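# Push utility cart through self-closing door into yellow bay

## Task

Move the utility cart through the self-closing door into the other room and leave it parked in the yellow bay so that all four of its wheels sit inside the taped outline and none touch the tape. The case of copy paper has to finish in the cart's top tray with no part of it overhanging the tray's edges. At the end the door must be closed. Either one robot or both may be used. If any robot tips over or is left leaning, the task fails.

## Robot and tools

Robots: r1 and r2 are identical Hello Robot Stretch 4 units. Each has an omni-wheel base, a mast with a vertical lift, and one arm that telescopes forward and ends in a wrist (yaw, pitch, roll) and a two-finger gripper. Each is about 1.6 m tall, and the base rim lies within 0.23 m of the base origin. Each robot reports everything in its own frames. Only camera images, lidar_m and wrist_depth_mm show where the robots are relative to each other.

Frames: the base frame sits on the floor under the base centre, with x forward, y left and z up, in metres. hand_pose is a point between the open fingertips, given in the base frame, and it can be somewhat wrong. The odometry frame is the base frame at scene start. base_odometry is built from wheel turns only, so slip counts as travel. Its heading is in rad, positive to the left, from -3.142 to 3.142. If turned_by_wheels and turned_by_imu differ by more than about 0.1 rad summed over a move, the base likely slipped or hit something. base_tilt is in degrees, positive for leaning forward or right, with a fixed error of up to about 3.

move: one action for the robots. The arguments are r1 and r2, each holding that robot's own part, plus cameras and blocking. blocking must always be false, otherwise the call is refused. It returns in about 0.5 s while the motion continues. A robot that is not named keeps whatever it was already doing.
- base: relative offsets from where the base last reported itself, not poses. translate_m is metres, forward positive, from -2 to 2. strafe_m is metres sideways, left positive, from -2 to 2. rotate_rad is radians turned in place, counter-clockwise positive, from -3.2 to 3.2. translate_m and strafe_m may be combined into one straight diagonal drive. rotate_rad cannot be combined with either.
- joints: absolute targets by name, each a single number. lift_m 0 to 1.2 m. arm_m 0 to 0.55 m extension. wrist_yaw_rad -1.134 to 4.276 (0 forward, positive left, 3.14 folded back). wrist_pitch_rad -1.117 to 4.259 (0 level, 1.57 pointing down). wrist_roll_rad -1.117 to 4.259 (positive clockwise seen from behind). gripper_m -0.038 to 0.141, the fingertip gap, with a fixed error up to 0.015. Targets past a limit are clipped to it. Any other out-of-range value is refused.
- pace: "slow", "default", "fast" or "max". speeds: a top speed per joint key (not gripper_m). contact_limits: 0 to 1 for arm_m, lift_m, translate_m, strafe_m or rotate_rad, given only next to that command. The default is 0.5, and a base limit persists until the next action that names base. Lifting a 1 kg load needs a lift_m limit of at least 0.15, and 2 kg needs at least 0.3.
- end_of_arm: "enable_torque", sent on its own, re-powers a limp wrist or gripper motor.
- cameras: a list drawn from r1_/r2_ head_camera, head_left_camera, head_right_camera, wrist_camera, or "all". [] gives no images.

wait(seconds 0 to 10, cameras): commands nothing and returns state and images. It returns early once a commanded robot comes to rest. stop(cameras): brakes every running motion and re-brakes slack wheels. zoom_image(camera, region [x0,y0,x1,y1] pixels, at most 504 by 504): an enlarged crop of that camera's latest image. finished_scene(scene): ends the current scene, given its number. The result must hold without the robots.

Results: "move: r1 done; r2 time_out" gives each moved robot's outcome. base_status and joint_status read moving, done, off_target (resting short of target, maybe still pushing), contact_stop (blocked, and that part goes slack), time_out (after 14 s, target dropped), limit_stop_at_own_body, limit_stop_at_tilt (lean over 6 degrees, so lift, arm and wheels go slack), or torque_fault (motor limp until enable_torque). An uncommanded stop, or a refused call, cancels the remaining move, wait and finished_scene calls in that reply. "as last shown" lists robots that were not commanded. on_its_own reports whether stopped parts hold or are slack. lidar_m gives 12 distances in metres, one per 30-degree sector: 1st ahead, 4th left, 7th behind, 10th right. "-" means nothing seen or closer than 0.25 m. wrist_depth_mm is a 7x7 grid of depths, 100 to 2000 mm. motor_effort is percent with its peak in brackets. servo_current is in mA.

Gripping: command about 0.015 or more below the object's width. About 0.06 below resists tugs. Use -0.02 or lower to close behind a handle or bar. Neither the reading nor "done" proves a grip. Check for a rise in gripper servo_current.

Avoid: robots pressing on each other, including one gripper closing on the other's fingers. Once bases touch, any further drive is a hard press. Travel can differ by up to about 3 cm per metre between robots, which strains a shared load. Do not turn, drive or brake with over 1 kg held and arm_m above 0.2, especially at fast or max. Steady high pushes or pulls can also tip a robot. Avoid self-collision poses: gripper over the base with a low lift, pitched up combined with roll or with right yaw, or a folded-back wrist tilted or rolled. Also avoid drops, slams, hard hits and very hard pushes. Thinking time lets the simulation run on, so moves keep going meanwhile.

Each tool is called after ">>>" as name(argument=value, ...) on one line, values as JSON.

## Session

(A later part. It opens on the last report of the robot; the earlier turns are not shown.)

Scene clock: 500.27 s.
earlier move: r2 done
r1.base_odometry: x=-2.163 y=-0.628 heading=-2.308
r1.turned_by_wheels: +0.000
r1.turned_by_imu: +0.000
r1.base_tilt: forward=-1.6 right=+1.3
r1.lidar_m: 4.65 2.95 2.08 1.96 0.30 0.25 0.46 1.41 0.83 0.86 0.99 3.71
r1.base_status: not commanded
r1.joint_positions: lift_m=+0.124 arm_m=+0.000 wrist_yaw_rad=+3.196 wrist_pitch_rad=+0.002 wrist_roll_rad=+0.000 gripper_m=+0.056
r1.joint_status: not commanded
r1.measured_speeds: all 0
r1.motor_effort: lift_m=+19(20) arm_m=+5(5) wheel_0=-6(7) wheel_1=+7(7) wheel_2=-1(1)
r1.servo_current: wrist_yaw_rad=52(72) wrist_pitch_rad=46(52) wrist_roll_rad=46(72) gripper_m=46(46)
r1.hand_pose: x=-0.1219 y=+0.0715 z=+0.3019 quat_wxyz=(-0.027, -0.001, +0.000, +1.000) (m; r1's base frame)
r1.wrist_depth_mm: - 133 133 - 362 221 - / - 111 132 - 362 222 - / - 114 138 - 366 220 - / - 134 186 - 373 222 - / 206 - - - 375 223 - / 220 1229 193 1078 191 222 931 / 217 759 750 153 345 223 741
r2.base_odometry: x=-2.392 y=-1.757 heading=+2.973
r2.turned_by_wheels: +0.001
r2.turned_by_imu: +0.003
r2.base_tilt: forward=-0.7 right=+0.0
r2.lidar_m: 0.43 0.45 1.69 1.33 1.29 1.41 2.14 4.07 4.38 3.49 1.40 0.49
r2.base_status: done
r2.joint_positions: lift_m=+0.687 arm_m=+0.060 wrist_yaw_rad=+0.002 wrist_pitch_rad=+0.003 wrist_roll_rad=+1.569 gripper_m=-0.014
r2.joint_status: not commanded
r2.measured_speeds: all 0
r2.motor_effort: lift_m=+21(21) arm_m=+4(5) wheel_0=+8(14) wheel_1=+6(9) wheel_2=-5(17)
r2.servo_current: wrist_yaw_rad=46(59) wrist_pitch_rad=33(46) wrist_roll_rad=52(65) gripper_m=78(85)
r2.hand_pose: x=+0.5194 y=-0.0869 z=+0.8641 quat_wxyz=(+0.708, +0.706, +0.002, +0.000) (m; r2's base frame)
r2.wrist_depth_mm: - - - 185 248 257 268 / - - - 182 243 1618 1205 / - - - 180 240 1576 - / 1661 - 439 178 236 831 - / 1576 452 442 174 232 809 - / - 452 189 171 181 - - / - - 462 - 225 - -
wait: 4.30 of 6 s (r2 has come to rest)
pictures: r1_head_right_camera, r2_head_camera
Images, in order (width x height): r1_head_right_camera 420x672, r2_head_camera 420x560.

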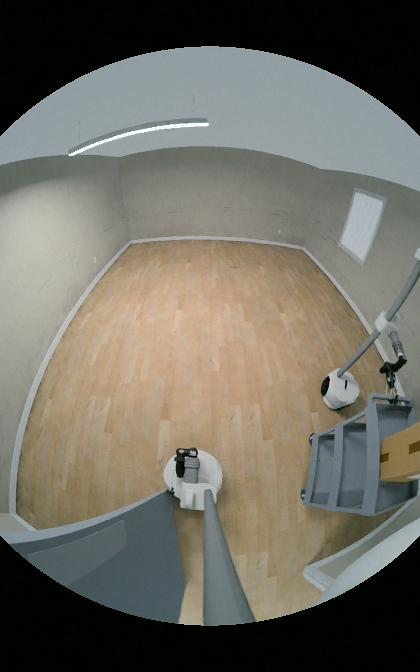

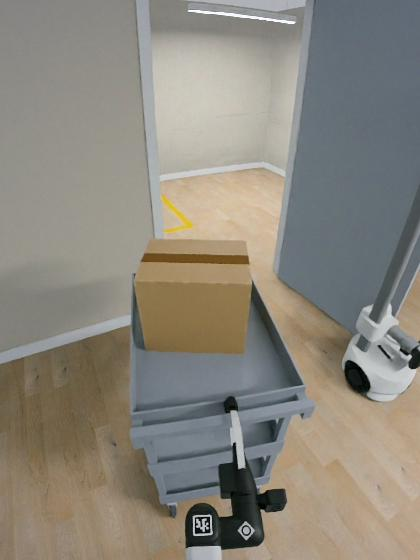

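>>> move(blocking=false, cameras=[], r2={"base":{"strafe_m":0.2},"pace":"slow"})

>>> wait(seconds=3.5, cameras=[])

>>> move(blocking=false, cameras=[], r2={"base":{"rotate_rad":-0.15},"pace":"slow"})

>>> wait(seconds=3, cameras=["r2_head_camera"])

Scene clock: 516.47 s.
move: r2 moving
r1: as last shown
r1.base_tilt: forward=-1.6 right=+1.2
r1.lidar_m: 4.67 2.97 2.08 1.95 0.29 0.25 0.48 1.43 0.86 0.85 0.98 3.67
r1.motor_effort: lift_m=+19(20) arm_m=+5(5) wheel_0=-6(6) wheel_1=+7(7) wheel_2=-1(1)
r1.servo_current: wrist_yaw_rad=52(59) wrist_pitch_rad=46(52) wrist_roll_rad=52(59) gripper_m=39(46)
r1.wrist_depth_mm: - 133 133 - 359 221 - / - 111 132 - 364 221 - / - 114 139 - 368 222 - / - 134 186 - 375 222 - / 205 - - - 375 223 - / 220 1205 193 1078 191 223 931 / 218 741 750 153 345 223 741
r2.base_odometry: x=-2.394 y=-1.771 heading=+2.973
r2.turned_by_wheels: +0.000
r2.turned_by_imu: +0.000
r2.base_tilt: forward=-0.7 right=+0.1
r2.lidar_m: 0.42 0.44 1.69 1.30 1.27 1.41 2.15 4.06 4.36 3.53 1.38 0.51
r2.base_status: strafe_m moving
r2.joint_positions: lift_m=+0.687 arm_m=+0.060 wrist_yaw_rad=+0.001 wrist_pitch_rad=+0.003 wrist_roll_rad=+1.569 gripper_m=-0.014
r2.joint_status: not commanded
r2.measured_speeds: translate_m=+0.000 strafe_m=+0.055 rotate_rad=+0.002 lift_m=+0.000 arm_m=+0.000 wrist_yaw_rad=-0.020 wrist_pitch_rad=+0.000 wrist_roll_rad=+0.000
r2.motor_effort: lift_m=+21(21) arm_m=+4(4) wheel_0=-6(13) wheel_1=+8(10) wheel_2=+0(5)
r2.servo_current: wrist_yaw_rad=52(59) wrist_pitch_rad=39(52) wrist_roll_rad=52(52) gripper_m=78(85)
r2.hand_pose: x=+0.5193 y=-0.0872 z=+0.8641 quat_wxyz=(+0.708, +0.706, +0.001, -0.001) (m; r2's base frame)
r2.wrist_depth_mm: - - - 187 251 260 273 / - - - 185 247 1618 1182 / - - - 182 242 1499 - / 1708 - 442 179 237 - - / 1661 449 445 176 233 820 - / - 449 188 171 181 - - / - - 459 - 225 - -
pictures: none
No camera images: "cameras" was empty.

Scene clock: 519.10 s.
earlier move: r2 done
r1.base_odometry: x=-2.163 y=-0.628 heading=-2.308
r1.turned_by_wheels: +0.000
r1.turned_by_imu: +0.000
r1.base_tilt: forward=-1.6 right=+1.3
r1.lidar_m: 4.65 2.93 2.10 1.96 0.30 0.25 0.47 1.44 0.88 0.89 1.20 3.71
r1.base_status: not commanded
r1.joint_positions: lift_m=+0.124 arm_m=+0.000 wrist_yaw_rad=+3.196 wrist_pitch_rad=+0.002 wrist_roll_rad=+0.000 gripper_m=+0.056
r1.joint_status: not commanded
r1.measured_speeds: all 0
r1.motor_effort: lift_m=+19(20) arm_m=+5(5) wheel_0=-6(7) wheel_1=+7(7) wheel_2=-1(1)
r1.servo_current: wrist_yaw_rad=46(65) wrist_pitch_rad=46(52) wrist_roll_rad=39(59) gripper_m=39(46)
r1.hand_pose: x=-0.1219 y=+0.0715 z=+0.3019 quat_wxyz=(-0.027, -0.001, +0.000, +1.000) (m; r1's base frame)
r1.wrist_depth_mm: - 133 132 - 357 221 - / - 111 133 - 364 221 - / - 114 138 - 368 222 - / - 134 185 - 373 223 - / 205 - - - 375 223 - / 220 1229 195 1098 191 224 904 / 219 741 750 153 343 223 741
r2.base_odometry: x=-2.426 y=-1.954 heading=+2.973
r2.turned_by_wheels: +0.000
r2.turned_by_imu: -0.001
r2.base_tilt: forward=-0.7 right=+0.1
r2.lidar_m: 0.47 0.52 1.47 1.14 1.12 1.21 1.82 4.14 4.46 3.68 1.49 0.50
r2.base_status: done
r2.joint_positions: lift_m=+0.687 arm_m=+0.060 wrist_yaw_rad=-0.006 wrist_pitch_rad=+0.003 wrist_roll_rad=+1.569 gripper_m=-0.014
r2.joint_status: not commanded
r2.measured_speeds: all 0
r2.motor_effort: lift_m=+21(21) arm_m=+4(4) wheel_0=-7(18) wheel_1=+2(10) wheel_2=+0(5)
r2.servo_current: wrist_yaw_rad=59(72) wrist_pitch_rad=39(52) wrist_roll_rad=46(65) gripper_m=72(85)
r2.hand_pose: x=+0.5187 y=-0.0892 z=+0.8641 quat_wxyz=(+0.708, +0.706, -0.001, -0.003) (m; r2's base frame)
r2.wrist_depth_mm: - - - 154 211 1537 1160 / - - - 158 216 778 - / 1708 424 418 162 220 798 - / 1661 452 439 165 225 - - / - 473 466 170 231 - - / - 484 189 173 181 - - / - - - - 240 - 508
wait: 2.63 of 3.5 s (r2 has come to rest)
pictures: none
No camera images: "cameras" was empty.

Scene clock: 519.60 s.
move: r2 moving
r1: as last shown
r1.lidar_m: 4.65 2.95 2.08 1.95 0.31 0.25 0.48 1.45 0.90 0.89 1.18 3.70
r1.motor_effort: lift_m=+19(20) arm_m=+4(5) wheel_0=-5(7) wheel_1=+7(7) wheel_2=-1(1)
r1.servo_current: wrist_yaw_rad=46(59) wrist_pitch_rad=39(46) wrist_roll_rad=46(72) gripper_m=46(46)
r1.wrist_depth_mm: - 133 132 - 359 222 - / - 111 133 - 364 221 - / - 114 138 - 368 222 - / - 134 185 - 373 223 - / 204 - - - 375 223 - / 220 1182 194 1078 191 223 904 / 218 759 759 153 345 222 741
r2.base_odometry: x=-2.426 y=-1.954 heading=+2.862
r2.turned_by_wheels: -0.111
r2.turned_by_imu: -0.107
r2.base_tilt: forward=-0.6 right=+0.1
r2.lidar_m: 0.46 0.49 1.63 1.17 1.11 1.17 1.66 4.13 4.31 3.75 1.56 0.49
r2.base_status: rotate_rad moving
r2.joint_positions: lift_m=+0.687 arm_m=+0.060 wrist_yaw_rad=+0.012 wrist_pitch_rad=+0.003 wrist_roll_rad=+1.569 gripper_m=-0.014
r2.joint_status: not commanded
r2.measured_speeds: translate_m=+0.000 strafe_m=+0.000 rotate_rad=-0.296 lift_m=+0.000 arm_m=+0.000 wrist_yaw_rad=+0.000 wrist_pitch_rad=+0.000 wrist_roll_rad=+0.000
r2.motor_effort: lift_m=+21(21) arm_m=+4(4) wheel_0=+11(14) wheel_1=+5(9) wheel_2=+15(16)
r2.servo_current: wrist_yaw_rad=78(78) wrist_pitch_rad=39(52) wrist_roll_rad=39(52) gripper_m=78(85)
r2.hand_pose: x=+0.5203 y=-0.0840 z=+0.8641 quat_wxyz=(+0.708, +0.706, +0.005, +0.003) (m; r2's base frame)
r2.wrist_depth_mm: - - - 167 225 1499 1182 / - - - 168 227 1576 - / - - 539 170 229 - - / 1708 445 436 172 232 - - / 1576 466 455 173 232 - - / - 473 189 174 181 - - / - - 500 - 236 - -
pictures: none
No camera images: "cameras" was empty.

Scene clock: 520.17 s.
earlier move: r2 done
r1.base_odometry: x=-2.163 y=-0.628 heading=-2.308
r1.turned_by_wheels: +0.000
r1.turned_by_imu: +0.000
r1.base_tilt: forward=-1.6 right=+1.3
r1.lidar_m: 4.65 2.94 2.07 1.97 0.30 0.25 0.48 1.44 0.85 0.84 1.12 3.69
r1.base_status: not commanded
r1.joint_positions: lift_m=+0.124 arm_m=+0.000 wrist_yaw_rad=+3.196 wrist_pitch_rad=+0.002 wrist_roll_rad=+0.000 gripper_m=+0.056
r1.joint_status: not commanded
r1.measured_speeds: all 0
r1.motor_effort: lift_m=+19(20) arm_m=+5(5) wheel_0=-6(7) wheel_1=+7(7) wheel_2=-1(1)
r1.servo_current: wrist_yaw_rad=33(59) wrist_pitch_rad=46(46) wrist_roll_rad=52(72) gripper_m=39(46)
r1.hand_pose: x=-0.1219 y=+0.0715 z=+0.3019 quat_wxyz=(-0.027, -0.001, +0.000, +1.000) (m; r1's base frame)
r1.wrist_depth_mm: - 133 132 - 359 223 - / - 112 132 - 364 223 - / - 114 139 - 368 222 - / - 134 185 - 375 222 - / 205 - - - 377 223 - / 220 1205 194 1078 190 223 917 / 218 750 741 153 345 222 750
r2.base_odometry: x=-2.426 y=-1.954 heading=+2.824
r2.turned_by_wheels: -0.038
r2.turned_by_imu: -0.037
r2.base_tilt: forward=-0.7 right=+0.0
r2.lidar_m: 0.43 0.45 1.69 1.19 1.12 1.15 1.58 4.00 4.24 3.83 1.61 0.50
r2.base_status: done
r2.joint_positions: lift_m=+0.687 arm_m=+0.060 wrist_yaw_rad=+0.003 wrist_pitch_rad=+0.003 wrist_roll_rad=+1.569 gripper_m=-0.014
r2.joint_status: not commanded
r2.measured_speeds: all 0
r2.motor_effort: lift_m=+21(21) arm_m=+4(4) wheel_0=+5(14) wheel_1=+4(9) wheel_2=+5(16)
r2.servo_current: wrist_yaw_rad=52(78) wrist_pitch_rad=46(52) wrist_roll_rad=39(59) gripper_m=78(85)
r2.hand_pose: x=+0.5195 y=-0.0866 z=+0.8641 quat_wxyz=(+0.708, +0.706, +0.002, +0.000) (m; r2's base frame)
r2.wrist_depth_mm: - - - 182 244 267 1078 / - - - 180 240 1618 1118 / - - - 178 237 788 - / - 445 439 178 236 - - / 1661 - 452 176 236 842 - / - 462 189 174 180 - - / - - 469 - 232 - -
wait: 0.57 of 3 s (r2 has come to rest)
pictures: r2_head_camera
Images, in order (width x height): r2_head_camera 420x560.

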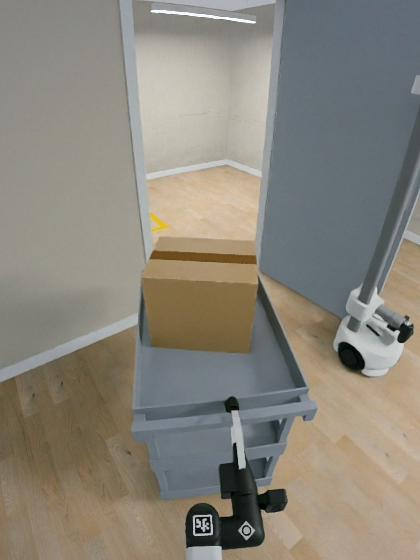

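>>> move(blocking=false, cameras=[], r2={"base":{"strafe_m":0.15},"pace":"slow"})

>>> wait(seconds=3.5, cameras=[])

>>> move(blocking=false, cameras=[], r2={"base":{"translate_m":0.25,"strafe_m":0.0},"pace":"slow"})

>>> wait(seconds=4, cameras=["r2_head_camera","r1_head_right_camera","r2_head_left_camera"])

Scene clock: 528.97 s.
move: r2 moving
r1: as last shown
r1.base_tilt: forward=-1.6 right=+1.2
r1.lidar_m: 4.66 2.94 2.07 1.94 0.29 0.25 0.44 1.43 0.85 0.88 1.11 3.68
r1.servo_current: wrist_yaw_rad=46(65) wrist_pitch_rad=39(46) wrist_roll_rad=46(59) gripper_m=39(46)
r1.wrist_depth_mm: - 133 133 - 359 223 - / - 112 133 - 366 223 - / - 115 139 - 370 223 - / - 134 186 - 377 224 - / 206 - - - 375 224 - / 219 1205 193 1098 190 224 917 / 218 759 750 153 343 222 750
r2.base_odometry: x=-2.430 y=-1.968 heading=+2.823
r2.turned_by_wheels: +0.000
r2.turned_by_imu: +0.000
r2.base_tilt: forward=-0.7 right=+0.1
r2.lidar_m: 0.43 0.49 1.68 1.16 1.09 1.14 1.57 3.95 4.24 3.82 1.61 0.49
r2.base_status: strafe_m moving
r2.joint_positions: lift_m=+0.687 arm_m=+0.060 wrist_yaw_rad=-0.001 wrist_pitch_rad=+0.003 wrist_roll_rad=+1.569 gripper_m=-0.014
r2.joint_status: not commanded
r2.measured_speeds: translate_m=+0.000 strafe_m=+0.057 rotate_rad=-0.002 lift_m=+0.000 arm_m=+0.000 wrist_yaw_rad=-0.028 wrist_pitch_rad=+0.000 wrist_roll_rad=+0.000
r2.motor_effort: lift_m=+21(21) arm_m=+4(4) wheel_0=-7(10) wheel_1=+9(9) wheel_2=-1(4)
r2.servo_current: wrist_yaw_rad=33(59) wrist_pitch_rad=46(46) wrist_roll_rad=46(59) gripper_m=78(85)
r2.hand_pose: x=+0.5192 y=-0.0876 z=+0.8641 quat_wxyz=(+0.708, +0.706, +0.001, -0.001) (m; r2's base frame)
r2.wrist_depth_mm: - - - 183 246 268 1078 / - - - 181 243 1576 1182 / - - - 180 240 788 - / - 442 439 178 237 - - / 1661 - 452 177 235 820 - / - 455 188 174 180 820 - / - - 469 - 230 - -
pictures: none
No camera images: "cameras" was empty.

Scene clock: 531.10 s.
earlier move: r2 done
r1.base_odometry: x=-2.163 y=-0.628 heading=-2.308
r1.turned_by_wheels: +0.000
r1.turned_by_imu: +0.000
r1.base_tilt: forward=-1.6 right=+1.3
r1.lidar_m: 4.66 2.96 2.05 1.96 0.30 0.25 0.43 1.43 0.96 0.90 1.60 3.68
r1.base_status: not commanded
r1.joint_positions: lift_m=+0.124 arm_m=+0.000 wrist_yaw_rad=+3.196 wrist_pitch_rad=+0.002 wrist_roll_rad=+0.000 gripper_m=+0.056
r1.joint_status: not commanded
r1.measured_speeds: all 0
r1.motor_effort: lift_m=+19(20) arm_m=+4(5) wheel_0=-6(7) wheel_1=+6(7) wheel_2=-1(1)
r1.servo_current: wrist_yaw_rad=33(72) wrist_pitch_rad=52(52) wrist_roll_rad=33(72) gripper_m=46(46)
r1.hand_pose: x=-0.1219 y=+0.0715 z=+0.3019 quat_wxyz=(-0.027, -0.001, +0.000, +1.000) (m; r1's base frame)
r1.wrist_depth_mm: - 133 132 - 355 221 - / - 112 133 - 362 221 - / - 114 139 - 366 223 - / - 134 186 - 373 223 - / 206 - - - 375 223 - / 220 1182 193 1098 190 223 917 / 219 759 759 153 345 223 741
r2.base_odometry: x=-2.472 y=-2.097 heading=+2.824
r2.turned_by_wheels: +0.000
r2.turned_by_imu: -0.001
r2.base_tilt: forward=-0.7 right=+0.0
r2.lidar_m: 0.46 0.49 1.47 1.07 0.99 1.02 1.39 3.44 4.32 3.96 1.63 0.47
r2.base_status: done
r2.joint_positions: lift_m=+0.687 arm_m=+0.060 wrist_yaw_rad=-0.008 wrist_pitch_rad=+0.003 wrist_roll_rad=+1.569 gripper_m=-0.014
r2.joint_status: not commanded
r2.measured_speeds: all 0
r2.motor_effort: lift_m=+21(21) arm_m=+4(5) wheel_0=-5(17) wheel_1=+3(9) wheel_2=-1(4)
r2.servo_current: wrist_yaw_rad=59(72) wrist_pitch_rad=33(52) wrist_roll_rad=59(59) gripper_m=78(85)
r2.hand_pose: x=+0.5185 y=-0.0898 z=+0.8641 quat_wxyz=(+0.708, +0.706, -0.002, -0.004) (m; r2's base frame)
r2.wrist_depth_mm: - - - 156 214 1499 1205 / - - - 159 217 788 - / - 1921 427 164 221 820 - / 1756 445 436 166 224 798 - / 1576 469 462 169 229 - - / - 477 189 172 181 - - / - - - - 236 - 521
wait: 2.13 of 3.5 s (r2 has come to rest)
pictures: none
No camera images: "cameras" was empty.

Scene clock: 531.60 s.
move: r2 moving
r1: as last shown
r1.base_tilt: forward=-1.6 right=+1.2
r1.lidar_m: 4.67 2.98 2.06 1.95 0.30 0.25 0.46 1.45 0.88 0.88 1.58 3.69
r1.motor_effort: lift_m=+19(20) arm_m=+5(5) wheel_0=-6(6) wheel_1=+7(7) wheel_2=-1(1)
r1.servo_current: wrist_yaw_rad=39(72) wrist_pitch_rad=33(52) wrist_roll_rad=52(59) gripper_m=46(46)
r1.wrist_depth_mm: - 133 133 - 359 222 - / - 111 132 - 362 221 - / - 114 138 - 368 223 - / - 134 186 - 375 222 - / 206 - - - 377 223 - / 219 1205 193 1078 191 223 931 / 218 750 759 153 345 223 732
r2.base_odometry: x=-2.484 y=-2.093 heading=+2.824
r2.turned_by_wheels: +0.000
r2.turned_by_imu: +0.000
r2.base_tilt: forward=-0.7 right=+0.1
r2.lidar_m: 0.45 0.48 1.51 1.07 0.99 1.02 1.42 3.44 4.35 3.96 1.64 0.48
r2.base_status: translate_m moving; strafe_m moving
r2.joint_positions: lift_m=+0.687 arm_m=+0.060 wrist_yaw_rad=-0.008 wrist_pitch_rad=+0.003 wrist_roll_rad=+1.569 gripper_m=-0.014
r2.joint_status: not commanded
r2.measured_speeds: translate_m=+0.049 strafe_m=+0.000 rotate_rad=+0.002 lift_m=+0.000 arm_m=+0.000 wrist_yaw_rad=+0.000 wrist_pitch_rad=+0.000 wrist_roll_rad=+0.000
r2.motor_effort: lift_m=+21(21) arm_m=+4(4) wheel_0=+10(10) wheel_1=+7(8) wheel_2=-15(15)
r2.servo_current: wrist_yaw_rad=46(65) wrist_pitch_rad=39(46) wrist_roll_rad=39(52) gripper_m=78(78)
r2.hand_pose: x=+0.5185 y=-0.0898 z=+0.8641 quat_wxyz=(+0.708, +0.706, -0.002, -0.004) (m; r2's base frame)
r2.wrist_depth_mm: - - - 154 212 1499 1182 / - - - 158 216 768 - / - 1921 424 161 220 798 - / 1756 449 433 163 223 831 - / 1618 473 459 167 226 831 - / - 484 188 169 182 - - / - - - - 236 - 521
pictures: none
No camera images: "cameras" was empty.

Scene clock: 534.87 s.
earlier move: r2 done
r1.base_odometry: x=-2.163 y=-0.628 heading=-2.308
r1.turned_by_wheels: +0.000
r1.turned_by_imu: +0.000
r1.base_tilt: forward=-1.6 right=+1.3
r1.lidar_m: 4.65 2.95 2.08 1.96 0.27 0.25 0.47 1.43 0.96 0.97 1.50 3.70
r1.base_status: not commanded
r1.joint_positions: lift_m=+0.124 arm_m=+0.000 wrist_yaw_rad=+3.196 wrist_pitch_rad=+0.002 wrist_roll_rad=+0.000 gripper_m=+0.056
r1.joint_status: not commanded
r1.measured_speeds: all 0
r1.motor_effort: lift_m=+19(20) arm_m=+4(5) wheel_0=-6(7) wheel_1=+7(7) wheel_2=-1(1)
r1.servo_current: wrist_yaw_rad=59(72) wrist_pitch_rad=46(52) wrist_roll_rad=46(78) gripper_m=39(46)
r1.hand_pose: x=-0.1219 y=+0.0715 z=+0.3019 quat_wxyz=(-0.027, -0.001, +0.000, +1.000) (m; r1's base frame)
r1.wrist_depth_mm: - 133 133 - 359 222 - / - 111 133 - 362 222 - / - 114 138 - 373 223 - / - 134 186 - 373 223 - / 206 - - - 375 222 - / 219 1205 194 1078 191 224 904 / 219 750 750 153 343 222 750
r2.base_odometry: x=-2.710 y=-2.019 heading=+2.824
r2.turned_by_wheels: +0.001
r2.turned_by_imu: +0.002
r2.base_tilt: forward=-0.7 right=+0.0
r2.lidar_m: 0.45 0.45 1.43 1.19 1.12 1.18 1.59 4.02 4.56 3.80 1.45 0.49
r2.base_status: done
r2.joint_positions: lift_m=+0.687 arm_m=+0.060 wrist_yaw_rad=+0.002 wrist_pitch_rad=+0.003 wrist_roll_rad=+1.569 gripper_m=-0.014
r2.joint_status: not commanded
r2.measured_speeds: all 0
r2.motor_effort: lift_m=+21(21) arm_m=+4(5) wheel_0=+8(14) wheel_1=+5(9) wheel_2=-4(17)
r2.servo_current: wrist_yaw_rad=39(72) wrist_pitch_rad=39(46) wrist_roll_rad=39(65) gripper_m=78(85)
r2.hand_pose: x=+0.5195 y=-0.0867 z=+0.8641 quat_wxyz=(+0.708, +0.706, +0.002, +0.000) (m; r2's base frame)
r2.wrist_depth_mm: - - - 170 229 1430 1205 / 1756 - - 170 229 1661 554 / 1661 - - 170 229 798 - / - 439 430 170 230 831 - / - 455 449 170 229 820 - / - 466 189 170 182 - - / - - 484 - 229 - -
wait: 3.27 of 4 s (r2 has come to rest)
pictures: r1_head_right_camera, r2_head_camera, r2_head_left_camera
Images, in order (width x height): r1_head_right_camera 420x672, r2_head_camera 420x560, r2_head_left_camera 420x672.

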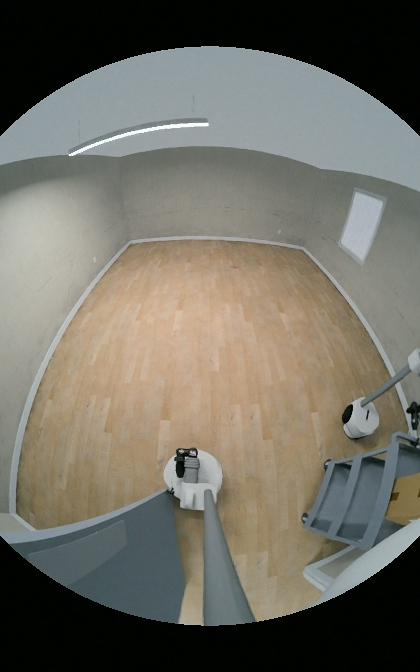

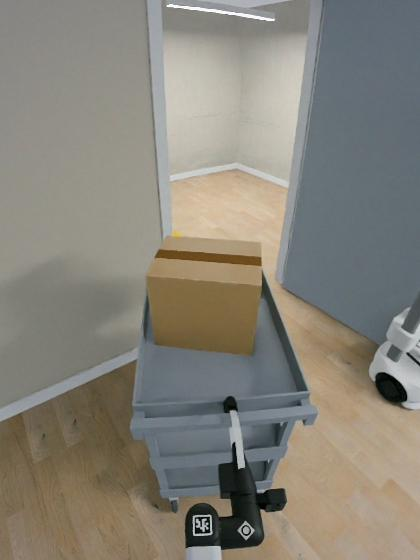

